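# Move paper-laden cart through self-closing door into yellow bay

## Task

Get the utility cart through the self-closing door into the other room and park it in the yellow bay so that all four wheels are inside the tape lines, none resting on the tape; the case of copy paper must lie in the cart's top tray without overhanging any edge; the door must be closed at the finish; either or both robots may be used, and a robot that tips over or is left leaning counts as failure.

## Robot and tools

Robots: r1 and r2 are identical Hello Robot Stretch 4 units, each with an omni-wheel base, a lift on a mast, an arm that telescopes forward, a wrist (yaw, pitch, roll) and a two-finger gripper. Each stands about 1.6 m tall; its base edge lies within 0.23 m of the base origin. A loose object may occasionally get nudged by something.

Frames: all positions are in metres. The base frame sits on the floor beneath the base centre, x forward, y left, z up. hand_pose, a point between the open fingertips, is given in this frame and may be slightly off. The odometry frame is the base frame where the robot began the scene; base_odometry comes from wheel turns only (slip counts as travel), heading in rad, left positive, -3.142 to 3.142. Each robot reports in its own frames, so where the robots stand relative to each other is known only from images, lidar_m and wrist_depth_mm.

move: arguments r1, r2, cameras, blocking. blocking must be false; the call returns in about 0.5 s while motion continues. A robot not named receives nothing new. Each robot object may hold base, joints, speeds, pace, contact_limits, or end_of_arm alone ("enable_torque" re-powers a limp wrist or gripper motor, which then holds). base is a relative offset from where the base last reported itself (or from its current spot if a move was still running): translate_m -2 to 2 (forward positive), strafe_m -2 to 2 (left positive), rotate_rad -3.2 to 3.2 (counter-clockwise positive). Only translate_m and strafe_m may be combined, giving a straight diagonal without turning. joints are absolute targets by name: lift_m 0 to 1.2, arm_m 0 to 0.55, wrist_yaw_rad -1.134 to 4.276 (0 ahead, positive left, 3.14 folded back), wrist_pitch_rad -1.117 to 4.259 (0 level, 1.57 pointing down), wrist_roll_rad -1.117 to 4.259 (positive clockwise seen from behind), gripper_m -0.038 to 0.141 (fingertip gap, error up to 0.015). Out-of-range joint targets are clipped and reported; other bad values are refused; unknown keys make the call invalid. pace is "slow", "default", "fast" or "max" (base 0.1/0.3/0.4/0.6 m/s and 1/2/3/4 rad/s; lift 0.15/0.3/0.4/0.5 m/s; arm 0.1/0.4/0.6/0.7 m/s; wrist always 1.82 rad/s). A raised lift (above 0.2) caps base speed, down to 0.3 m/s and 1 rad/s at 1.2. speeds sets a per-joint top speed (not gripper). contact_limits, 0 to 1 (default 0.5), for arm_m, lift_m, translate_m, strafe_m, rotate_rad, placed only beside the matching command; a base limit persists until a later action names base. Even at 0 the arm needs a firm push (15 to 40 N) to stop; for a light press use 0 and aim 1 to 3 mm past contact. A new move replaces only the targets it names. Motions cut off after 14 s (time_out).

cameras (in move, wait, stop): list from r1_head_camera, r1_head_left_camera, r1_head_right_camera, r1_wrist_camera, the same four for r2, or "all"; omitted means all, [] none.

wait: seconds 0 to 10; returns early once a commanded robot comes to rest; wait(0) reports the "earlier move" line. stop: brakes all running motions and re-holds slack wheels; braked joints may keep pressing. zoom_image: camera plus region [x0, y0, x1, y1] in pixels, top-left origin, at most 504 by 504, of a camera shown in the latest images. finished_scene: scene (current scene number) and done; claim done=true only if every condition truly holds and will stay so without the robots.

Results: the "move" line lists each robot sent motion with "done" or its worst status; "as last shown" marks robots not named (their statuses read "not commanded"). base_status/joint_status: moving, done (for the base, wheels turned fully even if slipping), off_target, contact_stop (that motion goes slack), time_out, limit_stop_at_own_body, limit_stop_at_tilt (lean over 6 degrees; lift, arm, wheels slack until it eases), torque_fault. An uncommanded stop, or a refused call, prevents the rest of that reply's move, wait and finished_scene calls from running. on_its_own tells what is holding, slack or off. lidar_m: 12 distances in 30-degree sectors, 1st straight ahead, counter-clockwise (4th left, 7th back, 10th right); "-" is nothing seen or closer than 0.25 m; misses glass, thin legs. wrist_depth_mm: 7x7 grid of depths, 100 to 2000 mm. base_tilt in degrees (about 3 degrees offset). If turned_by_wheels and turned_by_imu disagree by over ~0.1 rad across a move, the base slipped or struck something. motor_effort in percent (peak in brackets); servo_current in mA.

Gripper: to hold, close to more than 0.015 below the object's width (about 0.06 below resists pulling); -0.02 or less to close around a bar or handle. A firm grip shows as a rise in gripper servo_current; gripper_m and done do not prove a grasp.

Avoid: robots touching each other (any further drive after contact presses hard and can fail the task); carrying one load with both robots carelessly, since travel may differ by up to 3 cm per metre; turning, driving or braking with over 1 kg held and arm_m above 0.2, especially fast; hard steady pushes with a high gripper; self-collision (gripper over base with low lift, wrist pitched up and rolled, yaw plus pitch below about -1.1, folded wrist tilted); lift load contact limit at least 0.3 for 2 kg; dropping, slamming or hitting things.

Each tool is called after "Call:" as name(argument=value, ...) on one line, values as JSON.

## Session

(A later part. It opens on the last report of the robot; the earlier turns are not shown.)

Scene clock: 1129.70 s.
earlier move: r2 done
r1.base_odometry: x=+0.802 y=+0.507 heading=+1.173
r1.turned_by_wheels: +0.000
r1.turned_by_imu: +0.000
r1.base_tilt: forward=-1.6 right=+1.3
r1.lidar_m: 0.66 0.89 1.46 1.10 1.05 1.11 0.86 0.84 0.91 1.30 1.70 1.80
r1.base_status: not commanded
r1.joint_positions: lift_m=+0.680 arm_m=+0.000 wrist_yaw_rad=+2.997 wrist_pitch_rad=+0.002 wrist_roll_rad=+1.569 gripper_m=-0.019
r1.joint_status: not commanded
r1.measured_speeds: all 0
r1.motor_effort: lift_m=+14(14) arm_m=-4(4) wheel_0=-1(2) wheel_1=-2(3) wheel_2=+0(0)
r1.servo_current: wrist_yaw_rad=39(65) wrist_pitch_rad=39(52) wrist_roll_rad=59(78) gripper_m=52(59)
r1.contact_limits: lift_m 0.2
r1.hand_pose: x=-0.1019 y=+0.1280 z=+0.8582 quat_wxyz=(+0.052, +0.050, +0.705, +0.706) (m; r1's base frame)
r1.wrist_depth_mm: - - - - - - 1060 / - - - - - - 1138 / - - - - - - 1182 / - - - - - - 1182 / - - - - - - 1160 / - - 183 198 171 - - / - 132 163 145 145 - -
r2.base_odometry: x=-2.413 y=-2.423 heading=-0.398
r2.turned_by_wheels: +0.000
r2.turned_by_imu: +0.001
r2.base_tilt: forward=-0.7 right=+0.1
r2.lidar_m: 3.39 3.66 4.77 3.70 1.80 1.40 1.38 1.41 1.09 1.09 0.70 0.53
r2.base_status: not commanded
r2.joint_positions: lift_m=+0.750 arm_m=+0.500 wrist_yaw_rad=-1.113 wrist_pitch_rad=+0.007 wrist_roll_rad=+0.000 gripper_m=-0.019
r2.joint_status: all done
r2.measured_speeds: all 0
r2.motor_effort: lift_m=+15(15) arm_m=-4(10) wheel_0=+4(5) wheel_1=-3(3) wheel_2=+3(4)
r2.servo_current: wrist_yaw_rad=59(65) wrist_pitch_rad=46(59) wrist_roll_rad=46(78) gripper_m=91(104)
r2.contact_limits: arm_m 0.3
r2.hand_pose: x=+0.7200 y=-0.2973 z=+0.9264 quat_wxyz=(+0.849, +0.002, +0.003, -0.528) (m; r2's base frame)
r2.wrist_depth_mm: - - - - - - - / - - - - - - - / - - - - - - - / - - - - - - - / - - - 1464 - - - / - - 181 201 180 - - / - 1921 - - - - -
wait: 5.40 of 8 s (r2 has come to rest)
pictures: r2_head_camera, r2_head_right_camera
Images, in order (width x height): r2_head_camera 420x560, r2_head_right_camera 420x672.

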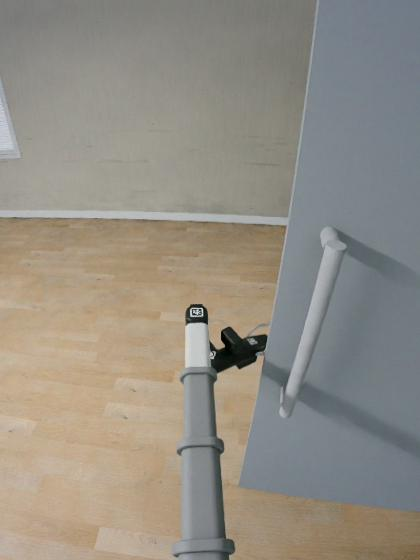

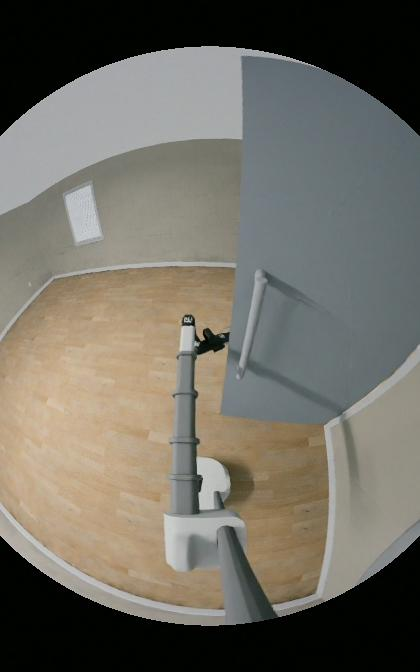

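Call:
move(blocking=false, r2={"base":{"translate_m":0.45},"pace":"slow"}, cameras=[])

Call:
wait(seconds=8, cameras=["r2_head_camera","r2_head_right_camera"])

Scene clock: 1136.20 s.
move: r2 moving
r1: as last shown
r1.lidar_m: 0.68 0.85 1.47 1.11 1.05 1.13 0.86 0.84 0.90 1.26 1.70 1.82
r1.motor_effort: lift_m=+14(14) arm_m=-4(4) wheel_0=-1(3) wheel_1=-3(3) wheel_2=+0(0)
r1.servo_current: wrist_yaw_rad=65(78) wrist_pitch_rad=39(52) wrist_roll_rad=52(52) gripper_m=52(59)
r1.contact_limits: lift_m 0.2
r1.wrist_depth_mm: - - - - - - 1098 / - - - - - - 1138 / - - - - - - 1205 / - - - - - - 1205 / - - - - - - 1138 / - - 183 198 171 - - / - 132 163 145 145 - -
r2.base_odometry: x=-2.401 y=-2.428 heading=-0.398
r2.turned_by_wheels: +0.000
r2.turned_by_imu: +0.001
r2.base_tilt: forward=-0.7 right=+0.1
r2.lidar_m: 3.34 3.66 4.80 3.72 1.77 1.42 1.38 1.36 1.12 1.08 0.73 0.53
r2.base_status: translate_m moving
r2.joint_positions: lift_m=+0.750 arm_m=+0.500 wrist_yaw_rad=-1.113 wrist_pitch_rad=+0.007 wrist_roll_rad=+0.000 gripper_m=-0.019
r2.joint_status: not commanded
r2.measured_speeds: translate_m=+0.048 strafe_m=+0.000 rotate_rad=+0.001 lift_m=+0.000 arm_m=+0.000 wrist_yaw_rad=+0.000 wrist_pitch_rad=+0.000 wrist_roll_rad=+0.000
r2.motor_effort: lift_m=+15(15) arm_m=-4(4) wheel_0=+4(6) wheel_1=+6(6) wheel_2=-6(6)
r2.servo_current: wrist_yaw_rad=65(65) wrist_pitch_rad=52(52) wrist_roll_rad=46(52) gripper_m=91(98)
r2.contact_limits: arm_m 0.3
r2.hand_pose: x=+0.7200 y=-0.2973 z=+0.9264 quat_wxyz=(+0.849, +0.002, +0.003, -0.528) (m; r2's base frame)
r2.wrist_depth_mm: - - - - - - - / - - - - - - - / - - - - - - - / - - - - - - - / - - - 1430 - - - / - - 181 200 181 - - / - 1808 - - - - -
pictures: none
No camera images: "cameras" was empty.

Scene clock: 1141.50 s.
earlier move: r2 done
r1.base_odometry: x=+0.802 y=+0.507 heading=+1.173
r1.turned_by_wheels: +0.000
r1.turned_by_imu: +0.000
r1.base_tilt: forward=-1.6 right=+1.3
r1.lidar_m: 0.66 0.88 1.45 1.10 1.06 1.10 0.87 0.84 0.90 1.27 1.70 1.78
r1.base_status: not commanded
r1.joint_positions: lift_m=+0.680 arm_m=+0.000 wrist_yaw_rad=+2.997 wrist_pitch_rad=+0.002 wrist_roll_rad=+1.569 gripper_m=-0.019
r1.joint_status: not commanded
r1.measured_speeds: all 0
r1.motor_effort: lift_m=+14(14) arm_m=-4(4) wheel_0=-1(3) wheel_1=-2(3) wheel_2=+0(0)
r1.servo_current: wrist_yaw_rad=39(78) wrist_pitch_rad=46(52) wrist_roll_rad=52(65) gripper_m=59(65)
r1.contact_limits: lift_m 0.2
r1.hand_pose: x=-0.1019 y=+0.1280 z=+0.8582 quat_wxyz=(+0.052, +0.050, +0.705, +0.706) (m; r1's base frame)
r1.wrist_depth_mm: - - - - - - 1078 / - - - - - - 1160 / - - - - - - 1182 / - - - - - - 1182 / - - - - - - 1138 / - - 182 198 171 - - / - 132 163 145 144 - -
r2.base_odometry: x=-1.998 y=-2.597 heading=-0.398
r2.turned_by_wheels: +0.000
r2.turned_by_imu: +0.002
r2.base_tilt: forward=-0.7 right=+0.1
r2.lidar_m: 2.92 3.17 4.72 4.63 2.36 1.86 1.83 1.47 1.14 1.13 1.20 1.92
r2.base_status: done
r2.joint_positions: lift_m=+0.750 arm_m=+0.500 wrist_yaw_rad=-1.117 wrist_pitch_rad=+0.007 wrist_roll_rad=+0.000 gripper_m=-0.019
r2.joint_status: not commanded
r2.measured_speeds: all 0
r2.motor_effort: lift_m=+15(15) arm_m=-4(4) wheel_0=+3(11) wheel_1=+4(9) wheel_2=-5(9)
r2.servo_current: wrist_yaw_rad=52(65) wrist_pitch_rad=52(59) wrist_roll_rad=46(65) gripper_m=98(104)
r2.contact_limits: arm_m 0.3
r2.hand_pose: x=+0.7188 y=-0.2975 z=+0.9264 quat_wxyz=(+0.848, +0.002, +0.003, -0.530) (m; r2's base frame)
r2.wrist_depth_mm: - - - - - - - / - - - - 960 - - / - - - - 1025 - - / - - - - 1042 - - / - - - - 1042 - - / - - 181 200 169 - - / 1863 1921 - - - - -
wait: 5.30 of 8 s (r2 has come to rest)
pictures: r2_head_camera, r2_head_right_camera
Images, in order (width x height): r2_head_camera 420x560, r2_head_right_camera 420x672.

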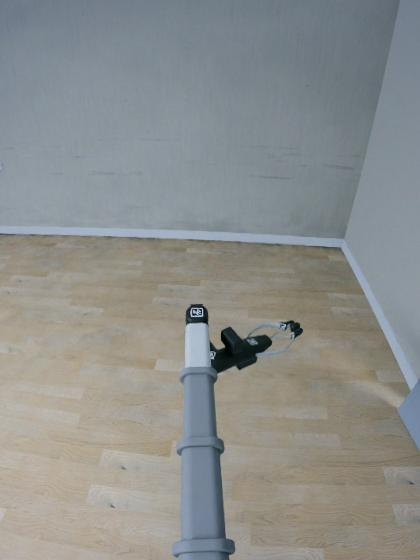

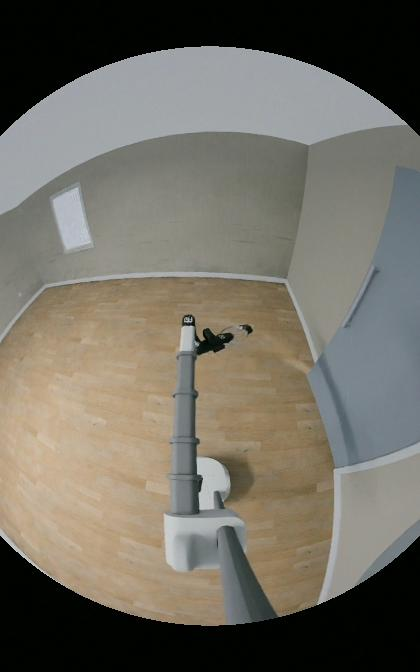

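Door is freely closing. Check.

Call:
wait(seconds=5, cameras=["r2_head_right_camera","r1_head_left_camera","r1_head_camera"])

Scene clock: 1149.13 s.
r1.base_odometry: x=+0.802 y=+0.507 heading=+1.173
r1.turned_by_wheels: +0.000
r1.turned_by_imu: +0.000
r1.base_tilt: forward=-1.6 right=+1.3
r1.lidar_m: 0.67 0.85 1.45 1.07 1.05 1.11 0.86 0.83 0.90 1.28 1.70 1.82
r1.base_status: not commanded
r1.joint_positions: lift_m=+0.680 arm_m=+0.000 wrist_yaw_rad=+2.997 wrist_pitch_rad=+0.002 wrist_roll_rad=+1.569 gripper_m=-0.019
r1.joint_status: not commanded
r1.measured_speeds: all 0
r1.motor_effort: lift_m=+14(14) arm_m=-4(4) wheel_0=-1(3) wheel_1=-2(3) wheel_2=+0(0)
r1.servo_current: wrist_yaw_rad=52(78) wrist_pitch_rad=46(52) wrist_roll_rad=46(65) gripper_m=52(65)
r1.contact_limits: lift_m 0.2
r1.hand_pose: x=-0.1019 y=+0.1280 z=+0.8582 quat_wxyz=(+0.052, +0.050, +0.705, +0.706) (m; r1's base frame)
r1.wrist_depth_mm: - - - - - - 1098 / - - - - - - 1138 / - - - - - - 1160 / - - - - - - 1205 / - - - - - - 1138 / - - 182 198 171 - - / - 132 162 145 145 - -
r2.base_odometry: x=-1.998 y=-2.597 heading=-0.398
r2.turned_by_wheels: +0.000
r2.turned_by_imu: +0.001
r2.base_tilt: forward=-0.7 right=+0.0
r2.lidar_m: 2.90 3.20 4.74 4.66 2.36 1.88 1.83 1.48 1.17 1.14 1.26 1.93
r2.base_status: done
r2.joint_positions: lift_m=+0.750 arm_m=+0.500 wrist_yaw_rad=-1.117 wrist_pitch_rad=+0.007 wrist_roll_rad=+0.000 gripper_m=-0.019
r2.joint_status: not commanded
r2.measured_speeds: all 0
r2.motor_effort: lift_m=+15(15) arm_m=-4(4) wheel_0=+3(11) wheel_1=+4(9) wheel_2=-5(9)
r2.servo_current: wrist_yaw_rad=46(65) wrist_pitch_rad=59(59) wrist_roll_rad=39(65) gripper_m=91(104)
r2.contact_limits: arm_m 0.3
r2.hand_pose: x=+0.7188 y=-0.2975 z=+0.9264 quat_wxyz=(+0.848, +0.002, +0.003, -0.530) (m; r2's base frame)
r2.wrist_depth_mm: - - - - - - - / - - - - - - - / - - - - - - - / - - - - - - - / - - - - - - - / - - 181 200 169 - - / 1921 1921 - - - - -
wait: 5.00 s; at rest from the start
pictures: r1_head_camera, r1_head_left_camera, r2_head_right_camera
Images, in order (width x height): r1_head_camera 420x560, r1_head_left_camera 420x672, r2_head_right_camera 420x672.

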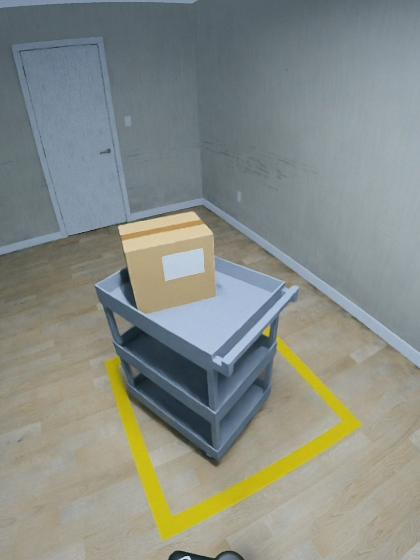

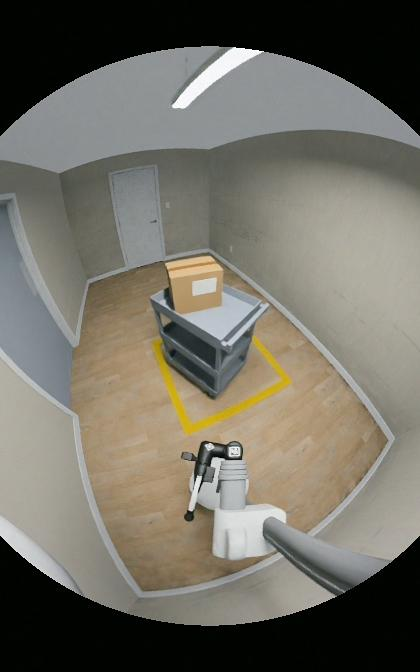

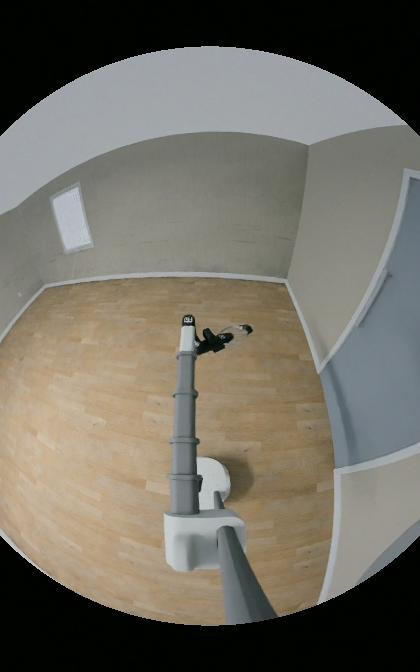

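Call:
wait(seconds=3, cameras=["r2_head_right_camera","r1_head_left_camera"])

Call:
zoom_image(camera="r2_head_right_camera", region=[290, 140, 420, 500])

Call:
zoom_image(camera="r1_head_left_camera", region=[0, 170, 110, 440])

Scene clock: 1159.80 s.
r1.base_odometry: x=+0.802 y=+0.507 heading=+1.173
r1.turned_by_wheels: +0.000
r1.turned_by_imu: +0.000
r1.base_tilt: forward=-1.5 right=+1.3
r1.lidar_m: 0.68 0.87 1.44 1.11 1.06 1.11 0.89 0.84 0.90 1.28 1.70 1.81
r1.base_status: not commanded
r1.joint_positions: lift_m=+0.680 arm_m=+0.000 wrist_yaw_rad=+2.997 wrist_pitch_rad=+0.002 wrist_roll_rad=+1.569 gripper_m=-0.019
r1.joint_status: not commanded
r1.measured_speeds: all 0
r1.motor_effort: lift_m=+14(14) arm_m=-4(4) wheel_0=-1(3) wheel_1=-2(3) wheel_2=+0(0)
r1.servo_current: wrist_yaw_rad=46(78) wrist_pitch_rad=52(52) wrist_roll_rad=33(65) gripper_m=52(65)
r1.contact_limits: lift_m 0.2
r1.hand_pose: x=-0.1019 y=+0.1280 z=+0.8582 quat_wxyz=(+0.052, +0.050, +0.705, +0.706) (m; r1's base frame)
r1.wrist_depth_mm: - - - - - - 1078 / - - - - - - 1160 / - - - - - - 1182 / - - - - - - 1205 / - - - - - - 1160 / - - 183 199 171 - - / - 132 162 145 144 - -
r2.base_odometry: x=-1.998 y=-2.597 heading=-0.398
r2.turned_by_wheels: +0.000
r2.turned_by_imu: +0.001
r2.base_tilt: forward=-0.7 right=+0.1
r2.lidar_m: 2.92 3.15 4.70 4.66 2.31 1.86 1.83 1.46 1.15 1.12 1.26 1.92
r2.base_status: done
r2.joint_positions: lift_m=+0.750 arm_m=+0.500 wrist_yaw_rad=-1.117 wrist_pitch_rad=+0.007 wrist_roll_rad=+0.000 gripper_m=-0.019
r2.joint_status: not commanded
r2.measured_speeds: all 0
r2.motor_effort: lift_m=+15(15) arm_m=-4(4) wheel_0=+3(11) wheel_1=+4(9) wheel_2=-5(9)
r2.servo_current: wrist_yaw_rad=39(65) wrist_pitch_rad=46(59) wrist_roll_rad=52(65) gripper_m=85(104)
r2.contact_limits: arm_m 0.3
r2.hand_pose: x=+0.7188 y=-0.2975 z=+0.9264 quat_wxyz=(+0.848, +0.002, +0.003, -0.530) (m; r2's base frame)
r2.wrist_depth_mm: - - - - - - - / - - - - - - - / - - - - - - - / - - - - - - - / - - - - - - - / - - 181 200 169 - - / 1863 1921 - - - - -
wait: 3.00 s; at rest from the start
pictures: r1_head_left_camera, r2_head_right_camera
Images, in order (width x height): r1_head_left_camera 420x672, r2_head_right_camera 420x672.

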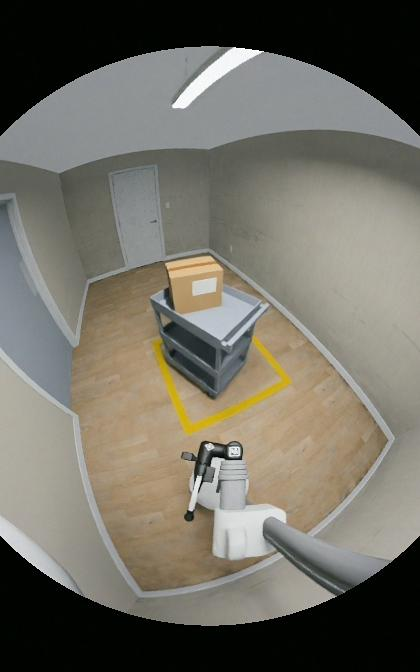

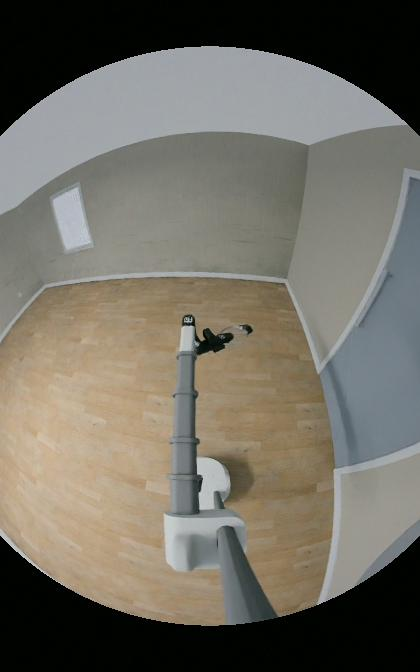

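Scaled by 1.400 from the camera's 420x672 image, which has a finer 600x960 frame.

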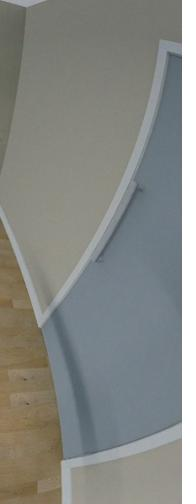

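Scaled by 1.867 from the camera's 420x672 image, which has a finer 600x960 frame.

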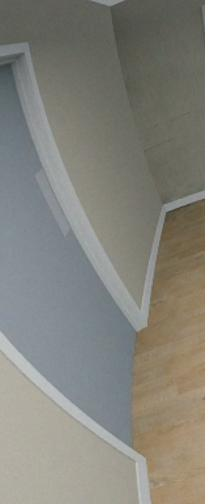

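Call:
finished_scene(scene=1, done=true)

The scene is finished: the task was done.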